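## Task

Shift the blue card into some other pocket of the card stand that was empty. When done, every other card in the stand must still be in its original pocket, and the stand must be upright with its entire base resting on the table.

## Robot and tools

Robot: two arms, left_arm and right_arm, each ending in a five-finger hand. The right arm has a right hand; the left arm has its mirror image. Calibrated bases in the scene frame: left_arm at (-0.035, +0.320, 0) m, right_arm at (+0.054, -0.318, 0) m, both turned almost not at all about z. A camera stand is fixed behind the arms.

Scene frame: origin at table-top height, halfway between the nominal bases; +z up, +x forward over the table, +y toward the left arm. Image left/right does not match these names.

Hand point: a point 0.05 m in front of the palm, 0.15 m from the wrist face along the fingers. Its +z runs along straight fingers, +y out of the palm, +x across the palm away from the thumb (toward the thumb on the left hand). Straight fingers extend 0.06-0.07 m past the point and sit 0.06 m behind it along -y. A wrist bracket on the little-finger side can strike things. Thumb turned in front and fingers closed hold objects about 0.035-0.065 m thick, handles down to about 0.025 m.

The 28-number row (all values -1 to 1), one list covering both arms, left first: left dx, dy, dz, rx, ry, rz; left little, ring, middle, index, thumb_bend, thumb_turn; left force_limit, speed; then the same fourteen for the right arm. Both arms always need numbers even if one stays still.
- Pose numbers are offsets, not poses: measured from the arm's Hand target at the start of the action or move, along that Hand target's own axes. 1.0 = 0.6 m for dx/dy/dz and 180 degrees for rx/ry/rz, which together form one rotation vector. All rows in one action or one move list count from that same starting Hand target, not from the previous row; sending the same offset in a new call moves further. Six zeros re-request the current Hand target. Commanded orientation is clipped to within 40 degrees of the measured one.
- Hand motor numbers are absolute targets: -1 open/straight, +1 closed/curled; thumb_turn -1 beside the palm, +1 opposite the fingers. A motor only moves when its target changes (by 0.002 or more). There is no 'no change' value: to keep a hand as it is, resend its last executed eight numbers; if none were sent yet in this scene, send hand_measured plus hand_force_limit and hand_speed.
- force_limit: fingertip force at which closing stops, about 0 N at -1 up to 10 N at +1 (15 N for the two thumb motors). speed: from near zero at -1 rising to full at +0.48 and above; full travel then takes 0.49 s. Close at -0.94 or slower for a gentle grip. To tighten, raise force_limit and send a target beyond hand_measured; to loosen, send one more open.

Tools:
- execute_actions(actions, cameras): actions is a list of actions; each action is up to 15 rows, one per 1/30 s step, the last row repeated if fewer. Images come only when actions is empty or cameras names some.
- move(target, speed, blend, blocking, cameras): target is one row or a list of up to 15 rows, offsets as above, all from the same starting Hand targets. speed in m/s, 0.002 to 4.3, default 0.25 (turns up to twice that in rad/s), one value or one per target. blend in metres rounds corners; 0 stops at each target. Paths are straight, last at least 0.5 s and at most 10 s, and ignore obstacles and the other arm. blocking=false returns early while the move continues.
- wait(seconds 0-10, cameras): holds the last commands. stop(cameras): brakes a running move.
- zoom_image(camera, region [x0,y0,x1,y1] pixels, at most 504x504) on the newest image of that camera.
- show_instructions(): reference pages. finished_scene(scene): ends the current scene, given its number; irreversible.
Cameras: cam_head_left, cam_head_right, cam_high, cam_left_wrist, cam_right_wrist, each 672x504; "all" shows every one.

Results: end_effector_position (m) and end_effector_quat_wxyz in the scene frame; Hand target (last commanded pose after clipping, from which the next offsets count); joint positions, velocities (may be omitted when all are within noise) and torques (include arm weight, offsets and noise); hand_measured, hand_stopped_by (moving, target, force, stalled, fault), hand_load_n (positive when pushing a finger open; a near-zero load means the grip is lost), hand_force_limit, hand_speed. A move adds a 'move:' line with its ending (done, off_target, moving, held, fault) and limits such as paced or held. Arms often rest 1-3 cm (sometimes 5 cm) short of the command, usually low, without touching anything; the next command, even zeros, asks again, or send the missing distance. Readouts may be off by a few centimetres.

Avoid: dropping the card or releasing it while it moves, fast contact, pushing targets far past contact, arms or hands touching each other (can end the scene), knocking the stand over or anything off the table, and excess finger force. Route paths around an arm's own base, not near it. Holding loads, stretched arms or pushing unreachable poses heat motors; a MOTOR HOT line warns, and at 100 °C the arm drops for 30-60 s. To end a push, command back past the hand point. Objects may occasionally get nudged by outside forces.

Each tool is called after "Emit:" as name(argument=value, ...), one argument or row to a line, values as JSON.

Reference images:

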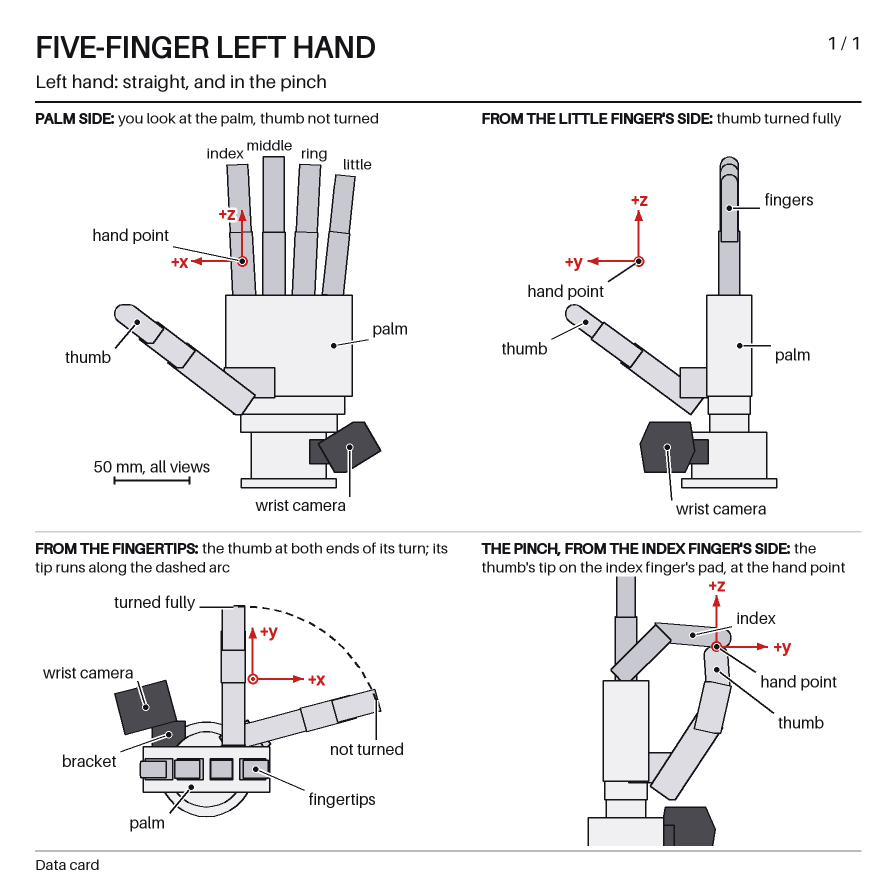

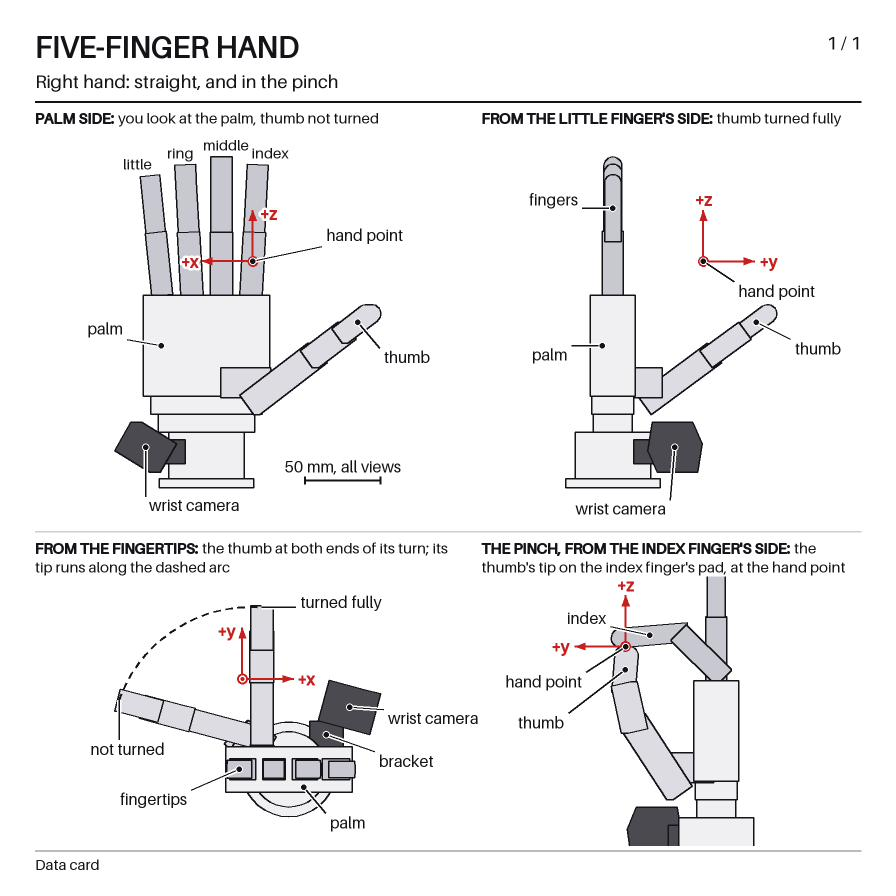

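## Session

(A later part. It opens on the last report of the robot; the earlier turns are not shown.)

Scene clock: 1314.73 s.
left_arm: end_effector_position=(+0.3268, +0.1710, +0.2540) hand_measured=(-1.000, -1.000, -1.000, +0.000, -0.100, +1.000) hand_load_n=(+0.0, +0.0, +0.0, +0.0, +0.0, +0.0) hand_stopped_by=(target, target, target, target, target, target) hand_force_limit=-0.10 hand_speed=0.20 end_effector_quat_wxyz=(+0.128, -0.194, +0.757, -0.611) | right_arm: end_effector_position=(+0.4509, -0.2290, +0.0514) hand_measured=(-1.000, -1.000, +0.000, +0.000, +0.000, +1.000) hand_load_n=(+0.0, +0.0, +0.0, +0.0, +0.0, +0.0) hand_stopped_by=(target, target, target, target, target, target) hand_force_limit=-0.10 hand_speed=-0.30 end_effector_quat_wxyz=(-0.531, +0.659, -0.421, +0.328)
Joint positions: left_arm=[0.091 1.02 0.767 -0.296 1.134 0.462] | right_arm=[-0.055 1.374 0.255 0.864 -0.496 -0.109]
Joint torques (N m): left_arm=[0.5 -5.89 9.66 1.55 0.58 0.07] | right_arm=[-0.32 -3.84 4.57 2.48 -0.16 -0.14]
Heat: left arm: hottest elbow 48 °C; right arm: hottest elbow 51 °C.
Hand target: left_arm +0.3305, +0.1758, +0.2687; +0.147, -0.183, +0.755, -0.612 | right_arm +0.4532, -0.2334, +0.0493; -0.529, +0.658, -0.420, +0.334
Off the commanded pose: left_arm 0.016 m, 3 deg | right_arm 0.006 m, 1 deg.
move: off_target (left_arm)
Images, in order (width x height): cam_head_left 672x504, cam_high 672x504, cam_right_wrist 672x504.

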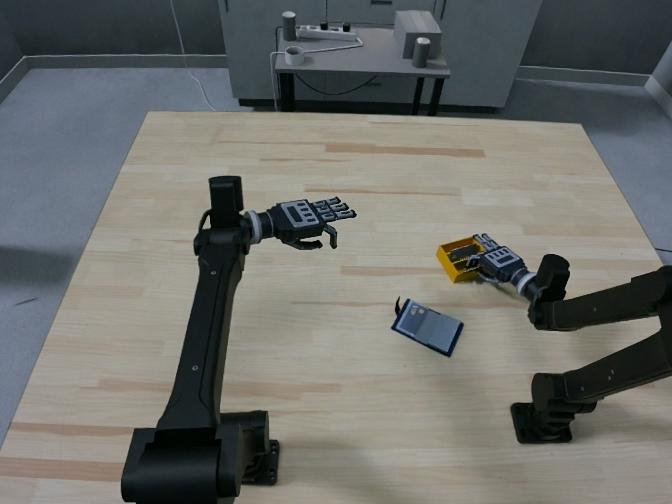

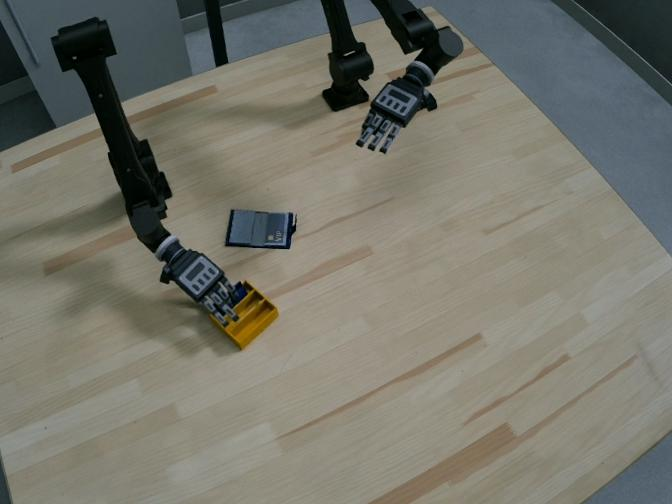

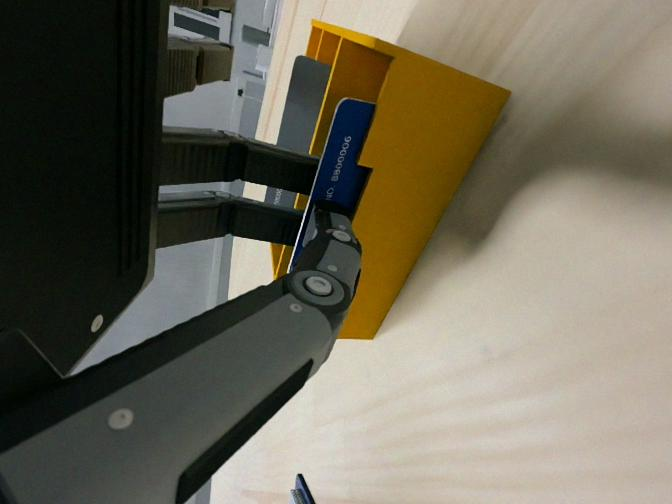

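Emit:
move(
  target=[
    [0,0,0,0,0,0,-1,-1,-1,0.0,-0.1,1,-0.1,0.2,0,0,0,0,0,0,-1,-1,0.4,0.4,0.0,1,-0.1,-0.88],
  ],
  cameras=["cam_right_wrist","cam_head_left"],
)

Emit:
zoom_image(
  camera="cam_right_wrist",
  region=[280, 100, 460, 280],
)

Emit:
zoom_image(
  camera="cam_head_left",
  region=[440, 210, 520, 290],
)

Scene clock: 1324.93 s.
left_arm: end_effector_position=(+0.3268, +0.1710, +0.2540) hand_measured=(-1.000, -1.000, -1.000, +0.000, -0.100, +1.000) hand_load_n=(+0.0, +0.0, -0.5, -0.5, +0.0, +0.0) hand_stopped_by=(target, target, target, target, target, target) hand_force_limit=-0.10 hand_speed=0.20 end_effector_quat_wxyz=(+0.128, -0.194, +0.757, -0.611) | right_arm: end_effector_position=(+0.4517, -0.2290, +0.0528) hand_measured=(-1.000, -1.000, +0.210, +0.210, +0.000, +1.000) hand_load_n=(+0.0, +0.0, +6.0, +4.5, +1.0, +0.0) hand_stopped_by=(target, target, force, force, target, target) hand_force_limit=-0.10 hand_speed=-0.88 end_effector_quat_wxyz=(-0.532, +0.658, -0.419, +0.331)
Joint positions: left_arm=[0.091 1.02 0.767 -0.296 1.134 0.462] | right_arm=[-0.055 1.375 0.255 0.873 -0.496 -0.109]
Joint torques (N m): left_arm=[0.56 -5.89 9.68 1.54 0.58 0.07] | right_arm=[-0.38 -3.6 4.53 2.15 -0.17 -0.14]
Heat: left arm: hottest elbow 48 °C; right arm: hottest elbow 50 °C.
Hand target: left_arm +0.3305, +0.1758, +0.2687; +0.147, -0.183, +0.755, -0.612 | right_arm +0.4531, -0.2334, +0.0492; -0.529, +0.658, -0.420, +0.334
Off the commanded pose: left_arm 0.016 m, 3 deg | right_arm 0.006 m, 1 deg.
move: off_target (left_arm)
Images, in order (width x height): cam_head_left 672x504, cam_right_wrist 672x504.

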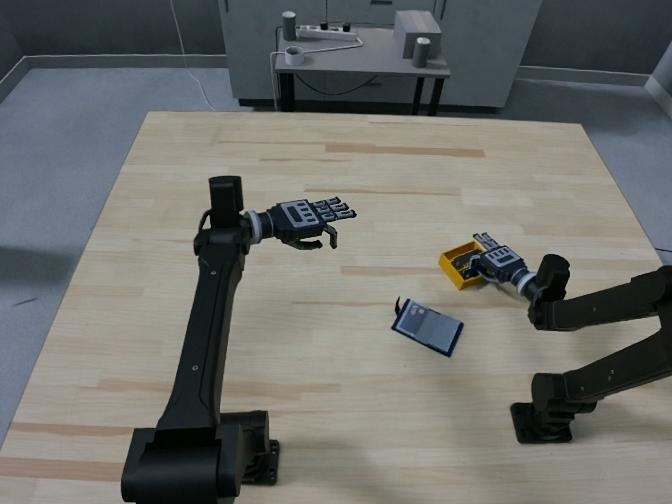

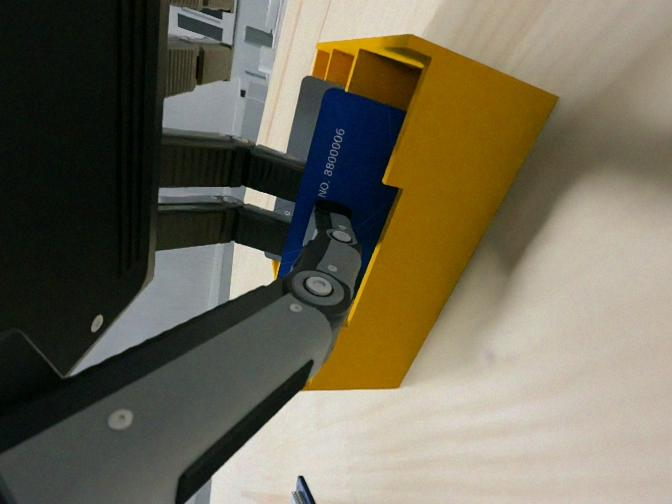

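Scaled by 2.800 from the camera's 672x504 image, which has a finer 960x720 frame.

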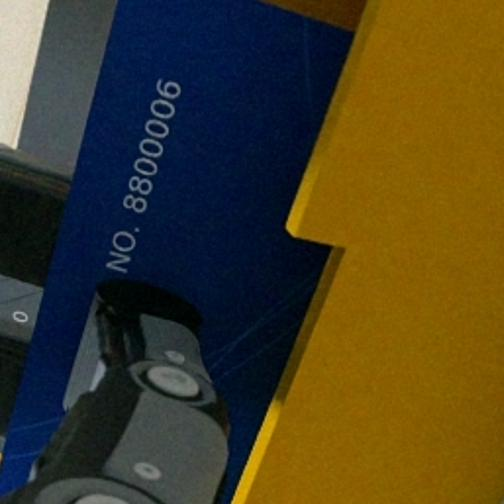

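Scaled by 6.300 from the camera's 672x504 image, which has a finer 960x720 frame.

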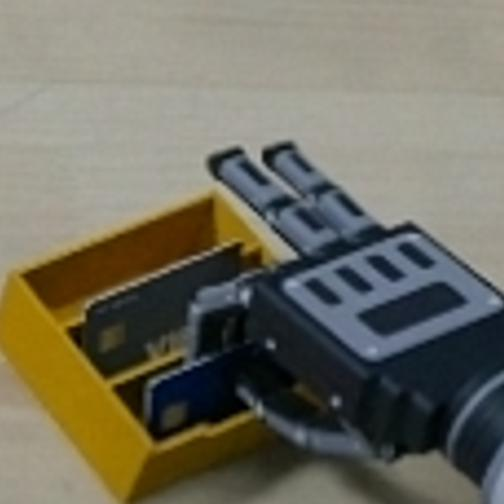

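Emit:
move(
  target=[
    [0,0,0,0,0,0,-1,-1,-1,0.0,-0.1,1,-0.1,0.2,0,0,0,0,0,0,-1,-1,0.45,0.45,0.0,1,0.25,-0.88],
  ],
  cameras=["cam_right_wrist","cam_head_left","cam_high"],
)

Emit:
zoom_image(
  camera="cam_high",
  region=[180, 250, 290, 360],
)

Emit:
zoom_image(
  camera="cam_head_left",
  region=[440, 210, 520, 290],
)

Scene clock: 1335.43 s.
left_arm: end_effector_position=(+0.3268, +0.1710, +0.2540) hand_measured=(-1.000, -1.000, -1.000, +0.000, -0.100, +1.000) hand_load_n=(+0.0, +0.0, +0.0, +0.0, +0.0, +0.0) hand_stopped_by=(target, target, target, target, target, target) hand_force_limit=-0.10 hand_speed=0.20 end_effector_quat_wxyz=(+0.128, -0.194, +0.757, -0.611) | right_arm: end_effector_position=(+0.4517, -0.2290, +0.0528) hand_measured=(-1.000, -1.000, +0.218, +0.218, +0.000, +1.000) hand_load_n=(+0.0, +0.0, +11.5, +8.5, +1.5, -0.5) hand_stopped_by=(target, target, force, force, target, target) hand_force_limit=0.25 hand_speed=-0.88 end_effector_quat_wxyz=(-0.532, +0.658, -0.419, +0.331)
Joint positions: left_arm=[0.091 1.02 0.767 -0.296 1.134 0.462] | right_arm=[-0.055 1.375 0.255 0.873 -0.496 -0.109]
Joint torques (N m): left_arm=[0.56 -5.89 9.68 1.54 0.58 0.07] | right_arm=[-0.38 -3.66 4.59 2.14 -0.17 -0.13]
Heat: left arm: hottest elbow 48 °C; right arm: hottest elbow 49 °C.
Hand target: left_arm +0.3305, +0.1758, +0.2687; +0.147, -0.183, +0.755, -0.612 | right_arm +0.4531, -0.2334, +0.0492; -0.529, +0.658, -0.420, +0.334
Off the commanded pose: left_arm 0.016 m, 3 deg | right_arm 0.006 m, 1 deg.
move: off_target (left_arm)
Images, in order (width x height): cam_head_left 672x504, cam_high 672x504, cam_right_wrist 672x504.

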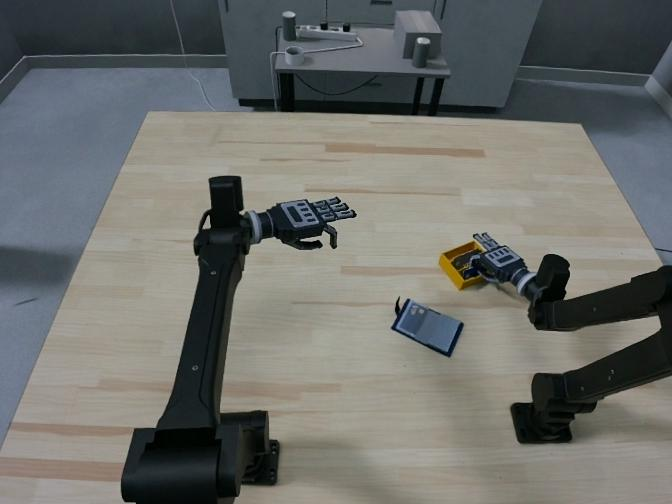

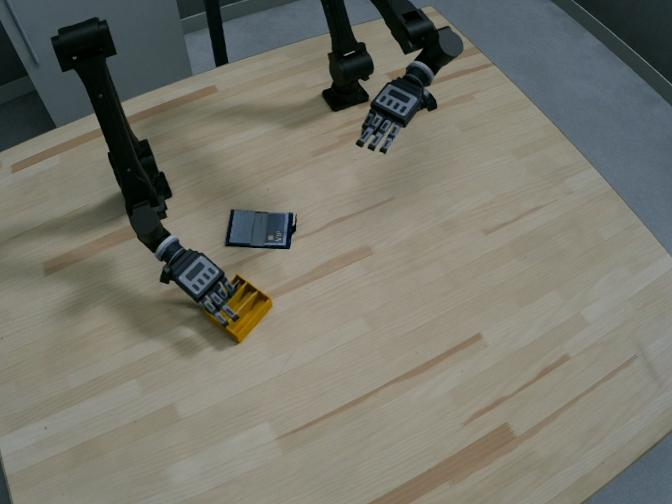

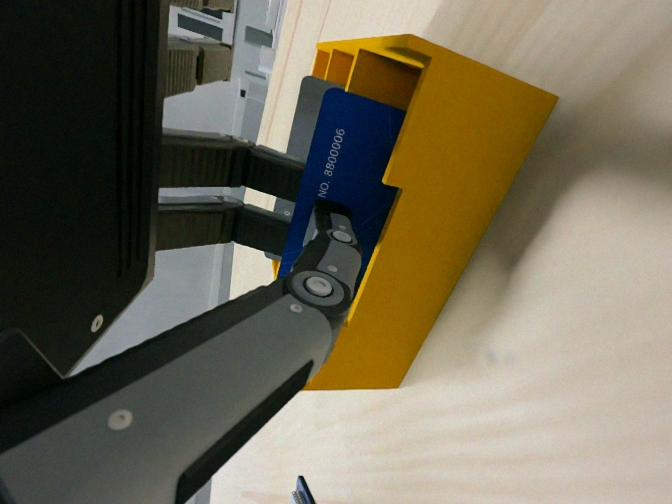

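Scaled by 4.582 from the camera's 672x504 image, which has a finer 960x720 frame.

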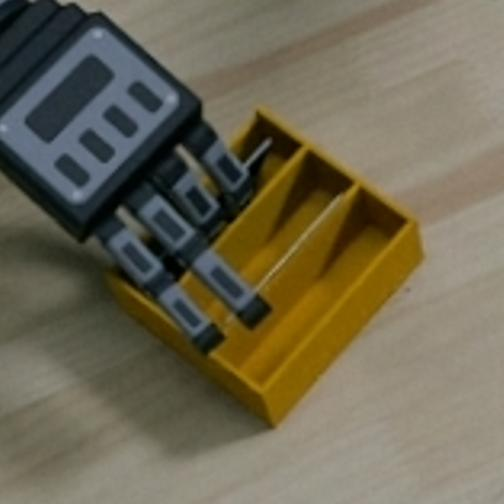

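Scaled by 6.300 from the camera's 672x504 image, which has a finer 960x720 frame.

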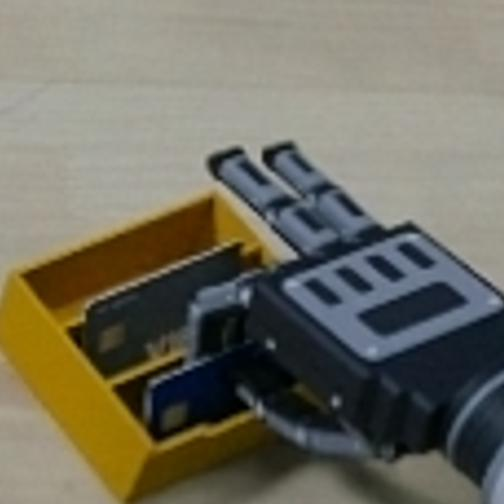

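Emit:
move(
  target=[
    [0,0,0,0,0,0,-1,-1,-1,0.0,-0.1,1,-0.1,0.2,0.0102,-0.0875,0.0105,0,0,0,-1,-1,0.45,0.45,0.0,1,0.25,-0.88],
  ],
  speed=0.04,
  cameras=["cam_right_wrist","cam_head_left","cam_high"],
)

Emit:
zoom_image(
  camera="cam_head_left",
  region=[440, 210, 520, 290],
)

Scene clock: 1350.03 s.
left_arm: end_effector_position=(+0.3268, +0.1710, +0.2540) hand_measured=(-1.000, -1.000, -1.000, +0.000, -0.100, +1.000) hand_load_n=(+0.0, +0.0, +0.0, +0.0, +0.0, +0.0) hand_stopped_by=(target, target, target, target, target, target) hand_force_limit=-0.10 hand_speed=0.20 end_effector_quat_wxyz=(+0.128, -0.194, +0.757, -0.611) | right_arm: end_effector_position=(+0.4568, -0.2305, +0.0794) hand_measured=(-1.000, -1.000, +0.218, +0.218, +0.000, +1.000) hand_load_n=(+0.0, +0.0, +11.0, +8.5, +1.0, -0.5) hand_stopped_by=(target, target, force, force, target, target) hand_force_limit=0.25 hand_speed=-0.88 end_effector_quat_wxyz=(-0.522, +0.663, -0.432, +0.318)
Joint positions: left_arm=[0.091 1.02 0.767 -0.296 1.134 0.462] | right_arm=[-0.055 1.226 0.312 0.623 -0.489 -0.109]
Joint torques (N m): left_arm=[0.62 -5.89 9.66 1.52 0.58 0.07] | right_arm=[0.56 -5.66 8.31 1.43 -0.06 -0.11]
Heat: left arm: hottest elbow 48 °C; right arm: hottest elbow 49 °C.
Hand target: left_arm +0.3305, +0.1758, +0.2687; +0.147, -0.183, +0.755, -0.612 | right_arm +0.4717, -0.2317, +0.0989; -0.529, +0.658, -0.420, +0.334
Off the commanded pose: left_arm 0.016 m, 3 deg | right_arm 0.025 m, 3 deg.
move: off_target (left_arm, right_arm)
Images, in order (width x height): cam_head_left 672x504, cam_high 672x504, cam_right_wrist 672x504.

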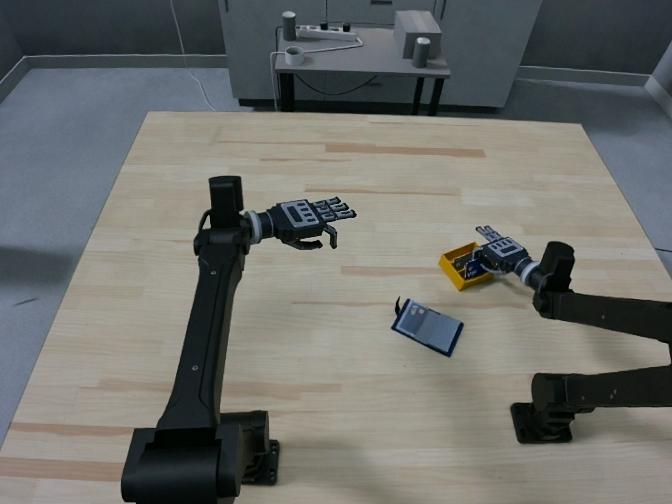

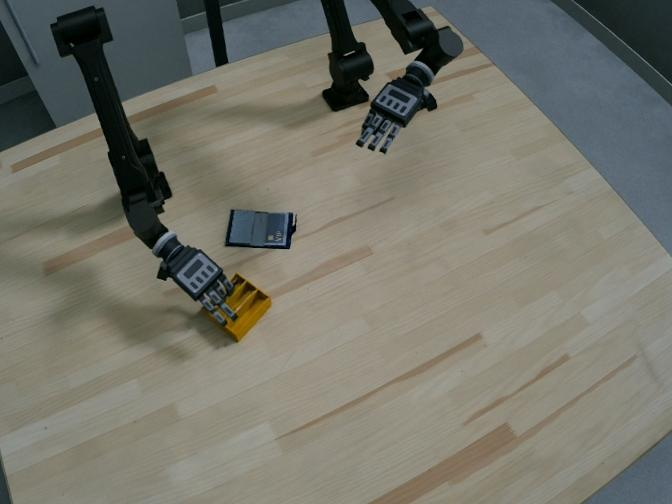

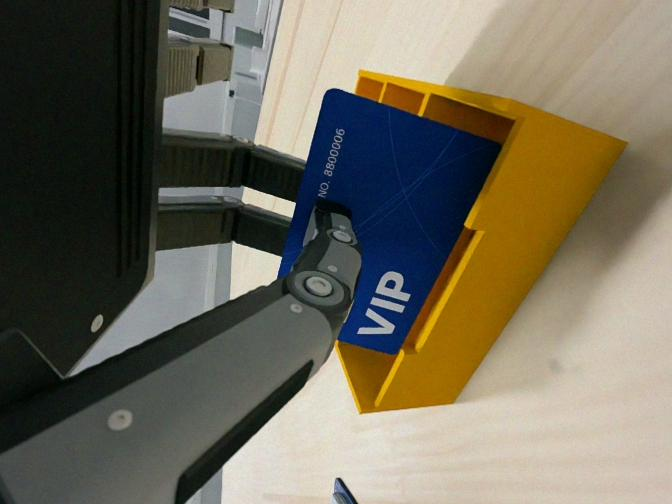

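Scaled by 6.300 from the camera's 672x504 image, which has a finer 960x720 frame.

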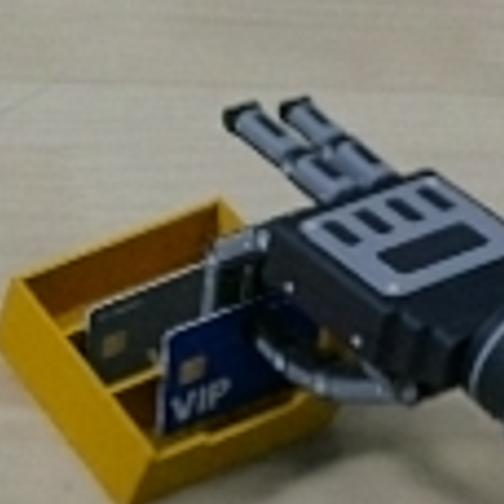

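Emit:
move(
  target=[
    [0,0,0,0,0,0,-1,-1,-1,0.0,-0.1,1,-0.1,0.2,0,-0.0815,-0.0173,0,0,0,-1,-1,0.45,0.45,0.0,1,0.25,-0.88],
  ],
  speed=0.05,
  cameras=["cam_right_wrist","cam_head_left","cam_high"],
)

Emit:
zoom_image(
  camera="cam_head_left",
  region=[440, 210, 520, 290],
)

Emit:
zoom_image(
  camera="cam_high",
  region=[180, 250, 290, 360],
)

Scene clock: 1361.70 s.
left_arm: end_effector_position=(+0.3268, +0.1710, +0.2540) hand_measured=(-1.000, -1.000, -1.000, +0.000, -0.100, +1.000) hand_load_n=(+0.0, +0.0, +0.0, +0.0, +0.0, +0.0) hand_stopped_by=(target, target, target, target, target, target) hand_force_limit=-0.10 hand_speed=0.20 end_effector_quat_wxyz=(+0.128, -0.194, +0.757, -0.611) | right_arm: end_effector_position=(+0.4579, -0.2306, +0.1245) hand_measured=(-1.000, -1.000, +0.218, +0.218, +0.000, +1.000) hand_load_n=(+0.0, +0.0, +11.0, +8.0, +1.5, -0.5) hand_stopped_by=(target, target, force, force, target, target) hand_force_limit=0.25 hand_speed=-0.88 end_effector_quat_wxyz=(-0.521, +0.664, -0.434, +0.316)
Joint positions: left_arm=[0.091 1.02 0.767 -0.296 1.134 0.462] | right_arm=[-0.055 1.06 0.379 0.386 -0.488 -0.109]
Joint torques (N m): left_arm=[0.56 -5.89 9.68 1.54 0.58 0.07] | right_arm=[0.56 -4.84 9.96 1.5 -0.05 -0.1]
Heat: left arm: hottest elbow 48 °C; right arm: hottest elbow 49 °C.
Hand target: left_arm +0.3305, +0.1758, +0.2687; +0.147, -0.183, +0.755, -0.612 | right_arm +0.4723, -0.2317, +0.1490; -0.529, +0.658, -0.420, +0.334
Off the commanded pose: left_arm 0.016 m, 3 deg | right_arm 0.028 m, 3 deg.
move: off_target (left_arm, right_arm)
Images, in order (width x height): cam_head_left 672x504, cam_high 672x504, cam_right_wrist 672x504.

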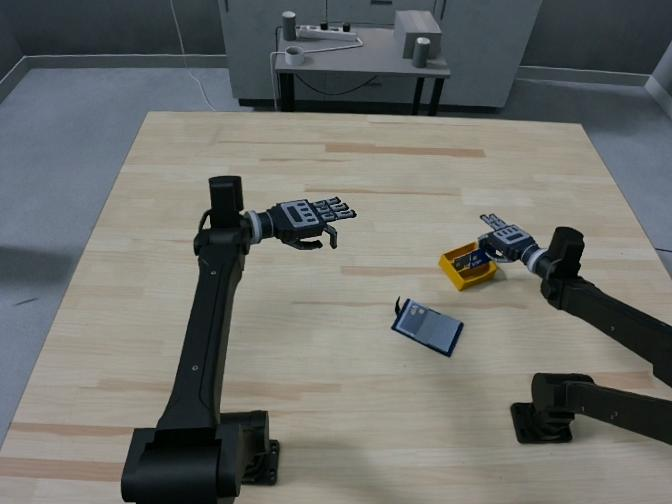

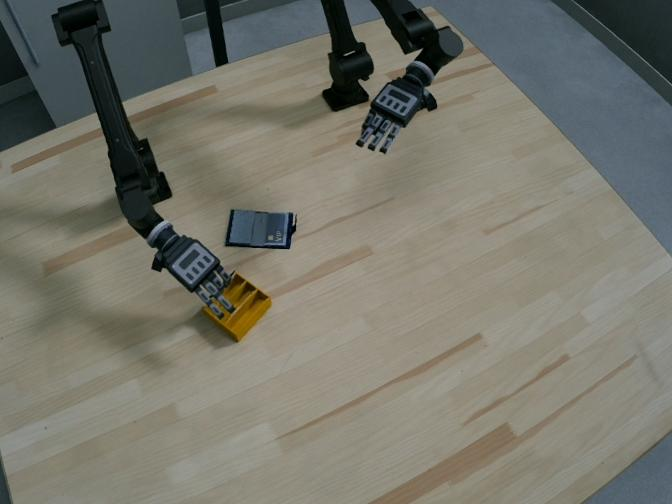

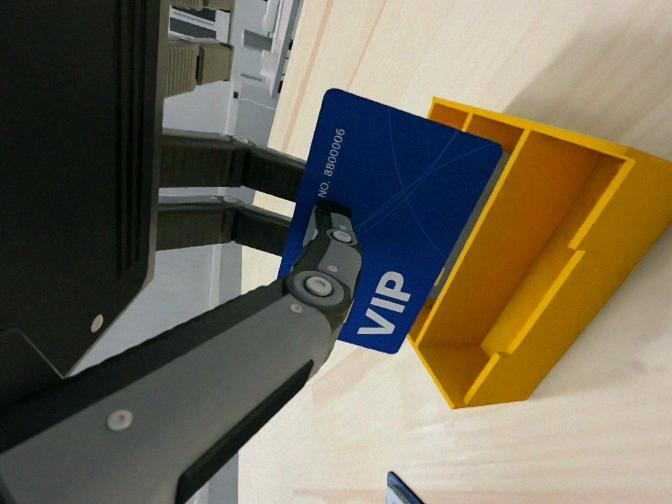

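Scaled by 6.300 from the camera's 672x504 image, which has a finer 960x720 frame.

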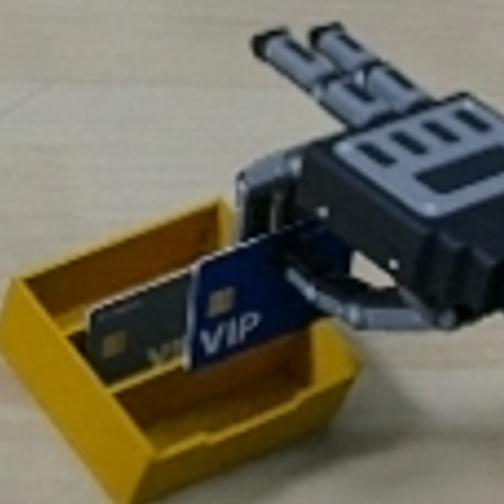

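Scaled by 4.582 from the camera's 672x504 image, which has a finer 960x720 frame.

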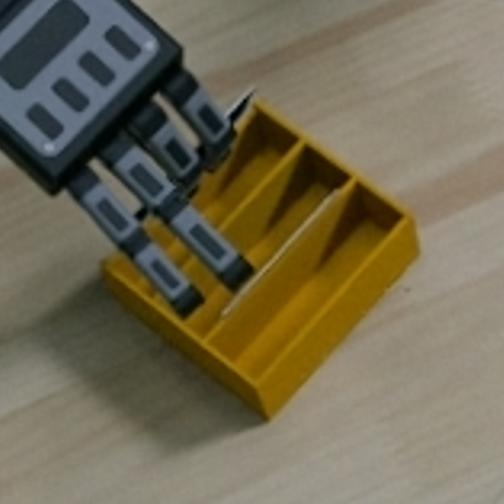

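Emit:
move(
  target=[
    [0,0,0,0,0,0,-1,-1,-1,0.0,-0.1,1,-0.1,0.2,-0.0158,-0.0178,0.0837,0,0,0,-1,-1,0.45,0.45,0.0,1,0.25,-0.88],
  ],
  speed=0.06,
  cameras=["cam_right_wrist","cam_head_left","cam_high"],
)

Emit:
zoom_image(
  camera="cam_head_left",
  region=[440, 210, 520, 290],
)

Emit:
zoom_image(
  camera="cam_high",
  region=[180, 250, 290, 360],
)

Scene clock: 1399.93 s.
left_arm: end_effector_position=(+0.3268, +0.1710, +0.2540) hand_measured=(-1.000, -1.000, -1.000, +0.000, -0.100, +1.000) hand_load_n=(+0.0, +0.0, +0.0, +0.0, +0.0, +0.0) hand_stopped_by=(target, target, target, target, target, target) hand_force_limit=-0.10 hand_speed=0.20 end_effector_quat_wxyz=(+0.128, -0.194, +0.757, -0.611) | right_arm: end_effector_position=(+0.4965, -0.2078, +0.1298) hand_measured=(-1.000, -1.000, +0.218, +0.218, +0.000, +1.000) hand_load_n=(+0.0, +0.0, +11.0, +8.5, +1.0, -0.5) hand_stopped_by=(target, target, force, force, target, target) hand_force_limit=0.25 hand_speed=-0.88 end_effector_quat_wxyz=(-0.515, +0.666, -0.431, +0.324)
Joint positions: left_arm=[0.091 1.02 0.767 -0.296 1.134 0.462] | right_arm=[0.038 1.174 0.47 0.42 -0.388 -0.098]
Joint torques (N m): left_arm=[0.56 -5.89 9.66 1.54 0.58 0.07] | right_arm=[1.38 -3.9 9.96 2.47 -0.03 0.03]
Heat: left arm: hottest elbow 49 °C; right arm: hottest elbow 51 °C.
Hand target: left_arm +0.3305, +0.1758, +0.2687; +0.147, -0.183, +0.755, -0.612 | right_arm +0.5148, -0.2014, +0.1484; -0.528, +0.658, -0.420, +0.334
Off the commanded pose: left_arm 0.016 m, 3 deg | right_arm 0.027 m, 2 deg.
move: off_target (left_arm, right_arm)
Images, in order (width x height): cam_head_left 672x504, cam_high 672x504, cam_right_wrist 672x504.

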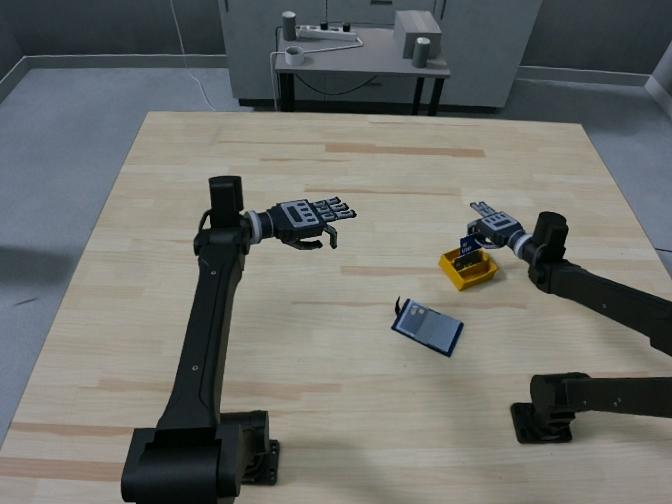

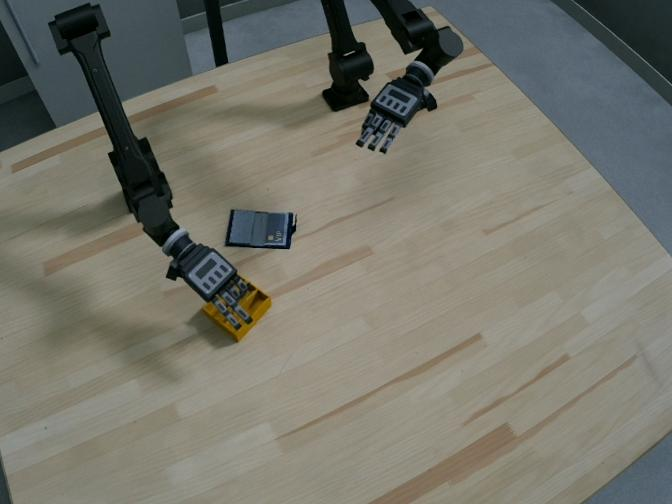

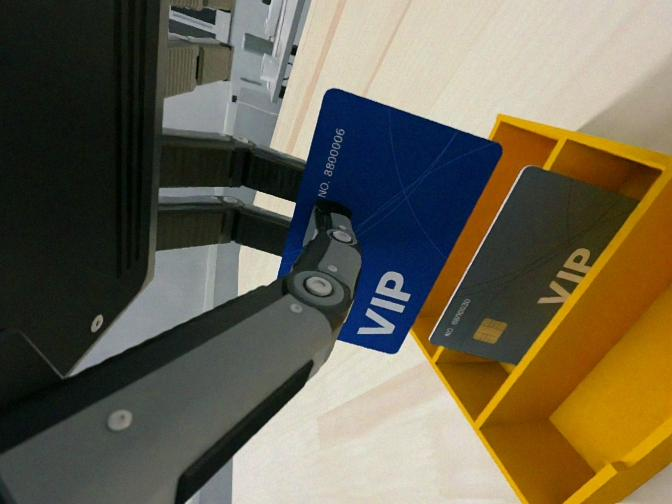

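Scaled by 6.300 from the camera's 672x504 image, which has a finer 960x720 frame.

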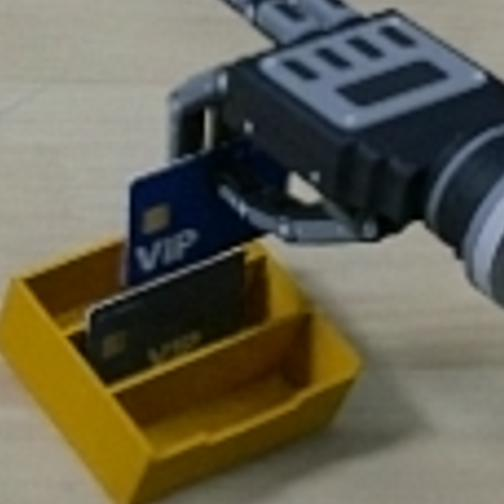

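Scaled by 4.582 from the camera's 672x504 image, which has a finer 960x720 frame.

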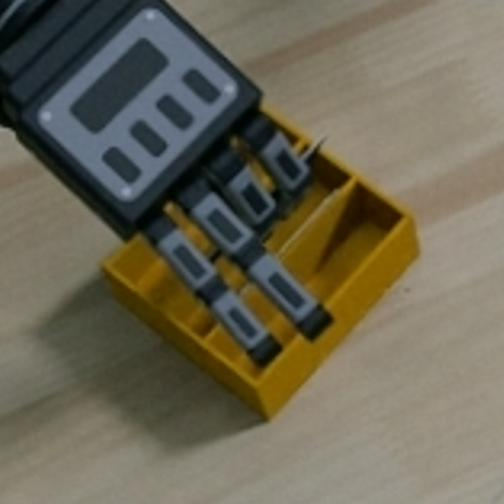

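Emit:
move(
  target=[
    [0,0,0,0,0,0,-1,-1,-1,0.0,-0.1,1,-0.1,0.2,-0.019,0.0615,0.0021,0,0,0,-1,-1,0.45,0.45,0.0,1,0.25,-0.88],
  ],
  speed=0.05,
  cameras=["cam_right_wrist","cam_head_left","cam_head_right","cam_high"],
)

Emit:
zoom_image(
  camera="cam_head_left",
  region=[440, 210, 520, 290],
)

Emit:
zoom_image(
  camera="cam_high",
  region=[180, 250, 290, 360],
)

Scene clock: 1433.77 s.
left_arm: end_effector_position=(+0.3268, +0.1710, +0.2540) hand_measured=(-1.000, -1.000, -1.000, +0.000, -0.100, +1.000) hand_load_n=(+0.0, +0.0, -0.5, -0.5, +0.0, +0.0) hand_stopped_by=(target, target, target, target, target, target) hand_force_limit=-0.10 hand_speed=0.20 end_effector_quat_wxyz=(+0.128, -0.194, +0.757, -0.611) | right_arm: end_effector_position=(+0.5015, -0.1994, +0.1127) hand_measured=(-1.000, -1.000, +0.218, +0.218, +0.000, +1.000) hand_load_n=(+0.0, +0.0, +11.0, +8.5, +1.5, +0.0) hand_stopped_by=(target, target, force, force, target, target) hand_force_limit=0.25 hand_speed=-0.88 end_effector_quat_wxyz=(-0.523, +0.660, -0.421, +0.337)
Joint positions: left_arm=[0.091 1.02 0.767 -0.296 1.134 0.462] | right_arm=[0.066 1.253 0.437 0.572 -0.361 -0.091]
Joint torques (N m): left_arm=[0.56 -5.89 9.68 1.54 0.58 0.07] | right_arm=[1.38 -4.37 6.54 2.43 0 0.06]
Heat: left arm: hottest elbow 49 °C; right arm: hottest elbow 55 °C.
Hand target: left_arm +0.3305, +0.1758, +0.2687; +0.147, -0.183, +0.755, -0.612 | right_arm +0.5036, -0.1938, +0.1122; -0.528, +0.658, -0.420, +0.334
Off the commanded pose: left_arm 0.016 m, 3 deg | right_arm 0.006 m, 1 deg.
move: off_target (left_arm)
Images, in order (width x height): cam_head_left 672x504, cam_head_right 672x504, cam_high 672x504, cam_right_wrist 672x504.

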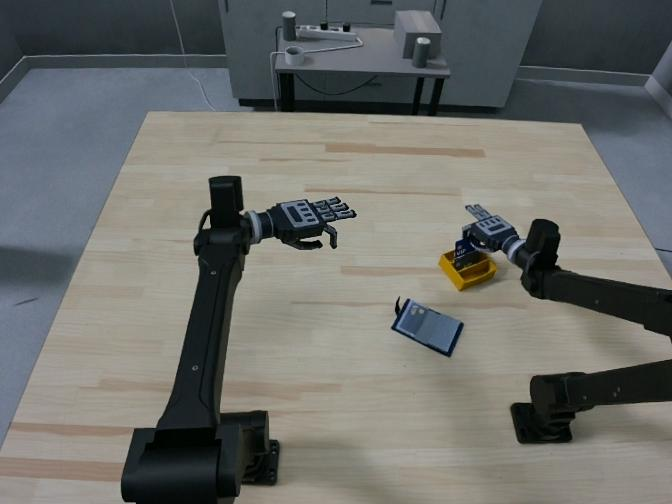

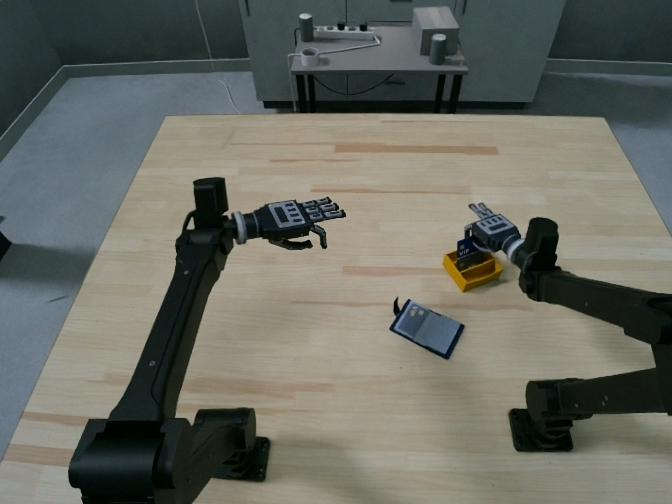

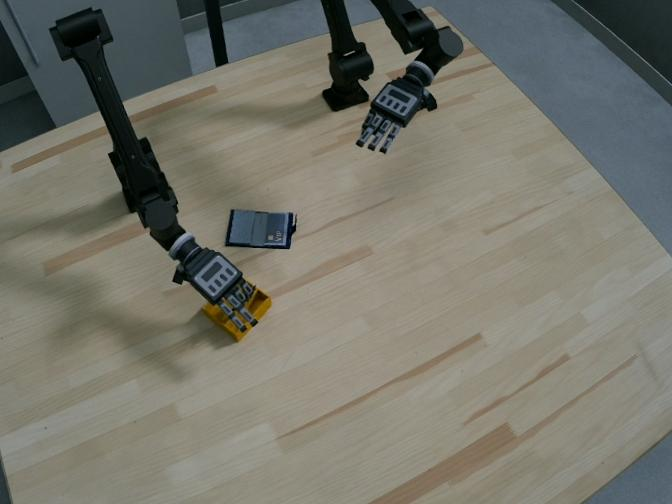

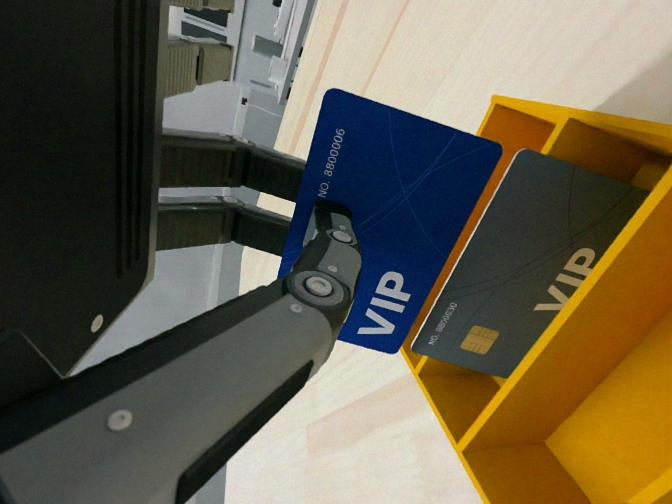

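Scaled by 6.300 from the camera's 672x504 image, which has a finer 960x720 frame.

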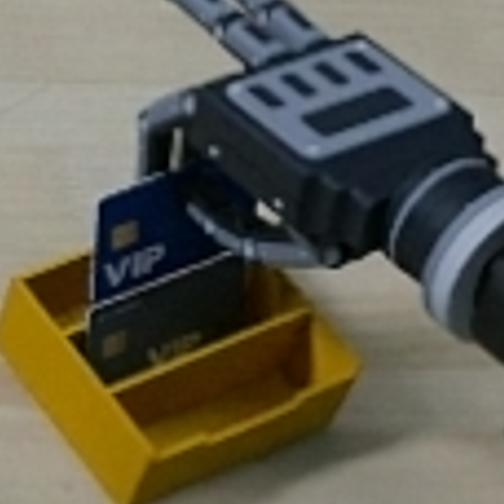

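Scaled by 4.582 from the camera's 672x504 image, which has a finer 960x720 frame.

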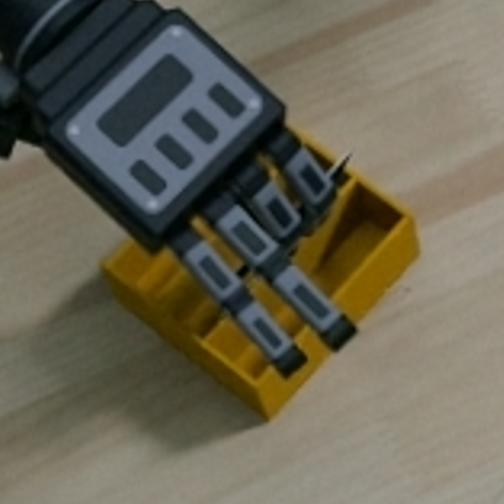

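Emit:
zoom_image(
  camera="cam_high",
  region=[225, 265, 285, 325],
)

Emit:
zoom_image(
  camera="cam_head_right",
  region=[440, 210, 520, 290],
)

Scaled by 8.400 from the camera's 672x504 image, which has a finer 960x720 frame.

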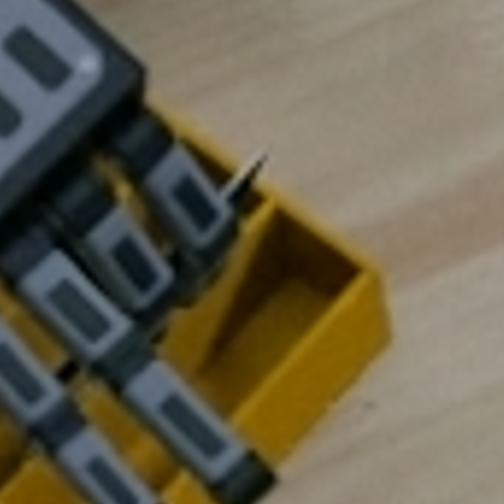

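Scaled by 6.300 from the camera's 672x504 image, which has a finer 960x720 frame.

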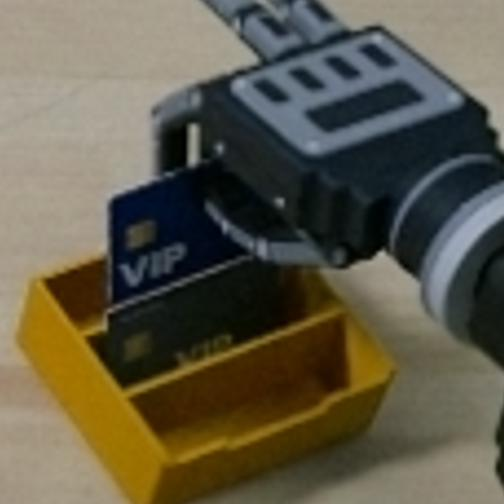

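Emit:
wait(
  seconds=0,
  cameras=["all"],
)

Scene clock: 1514.37 s.
left_arm: end_effector_position=(+0.3268, +0.1710, +0.2540) hand_measured=(-1.000, -1.000, -1.000, +0.000, -0.100, +1.000) hand_load_n=(+0.0, +0.0, +0.0, +0.0, +0.0, +0.0) hand_stopped_by=(target, target, target, target, target, target) hand_force_limit=-0.10 hand_speed=0.20 end_effector_quat_wxyz=(+0.128, -0.194, +0.757, -0.611) | right_arm: end_effector_position=(+0.5015, -0.1994, +0.1128) hand_measured=(-1.000, -1.000, +0.218, +0.218, +0.000, +1.000) hand_load_n=(+0.0, +0.0, +11.0, +8.5, +1.5, -0.5) hand_stopped_by=(target, target, force, force, target, target) hand_force_limit=0.25 hand_speed=-0.88 end_effector_quat_wxyz=(-0.523, +0.660, -0.421, +0.337)
Joint positions: left_arm=[0.091 1.02 0.767 -0.296 1.134 0.462] | right_arm=[0.066 1.253 0.437 0.572 -0.361 -0.091]
Joint torques (N m): left_arm=[0.56 -5.89 9.66 1.54 0.58 0.07] | right_arm=[1.38 -4.37 6.56 2.5 0 0.04]
Heat: left arm: hottest elbow 49 °C; right arm: hottest elbow 52 °C.
Hand target: left_arm +0.3305, +0.1758, +0.2687; +0.147, -0.183, +0.755, -0.612 | right_arm +0.5037, -0.1938, +0.1122; -0.529, +0.658, -0.420, +0.334
Off the commanded pose: left_arm 0.016 m, 3 deg | right_arm 0.006 m, 1 deg.

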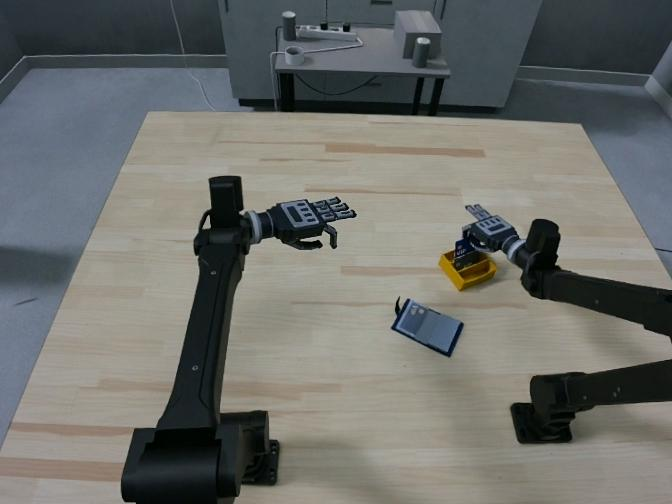

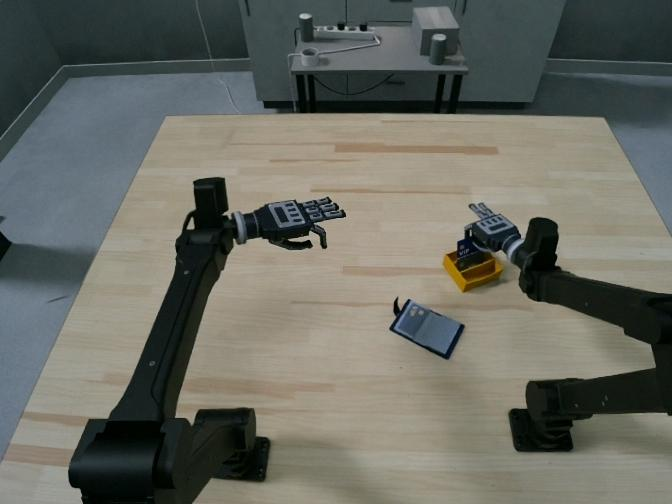

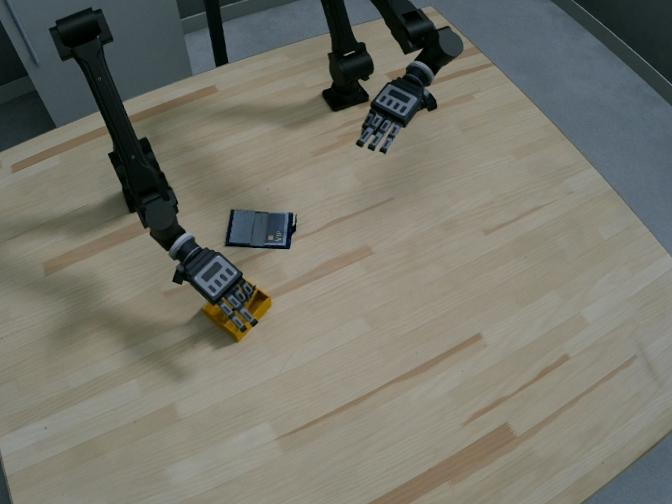

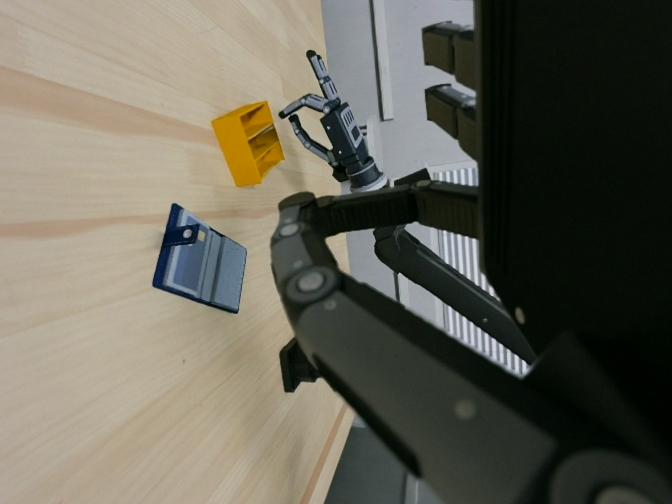

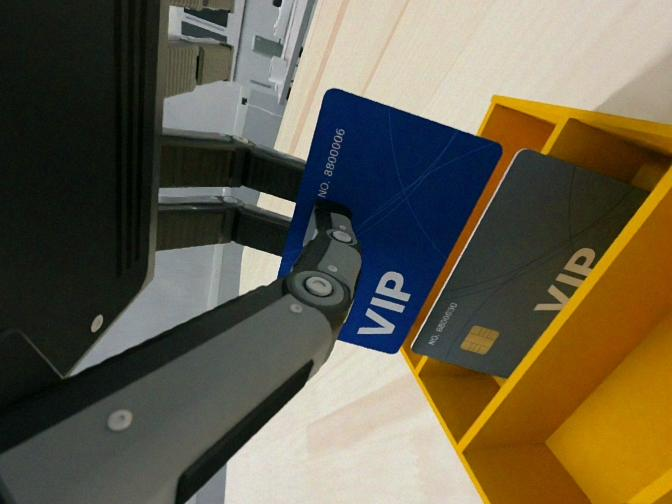

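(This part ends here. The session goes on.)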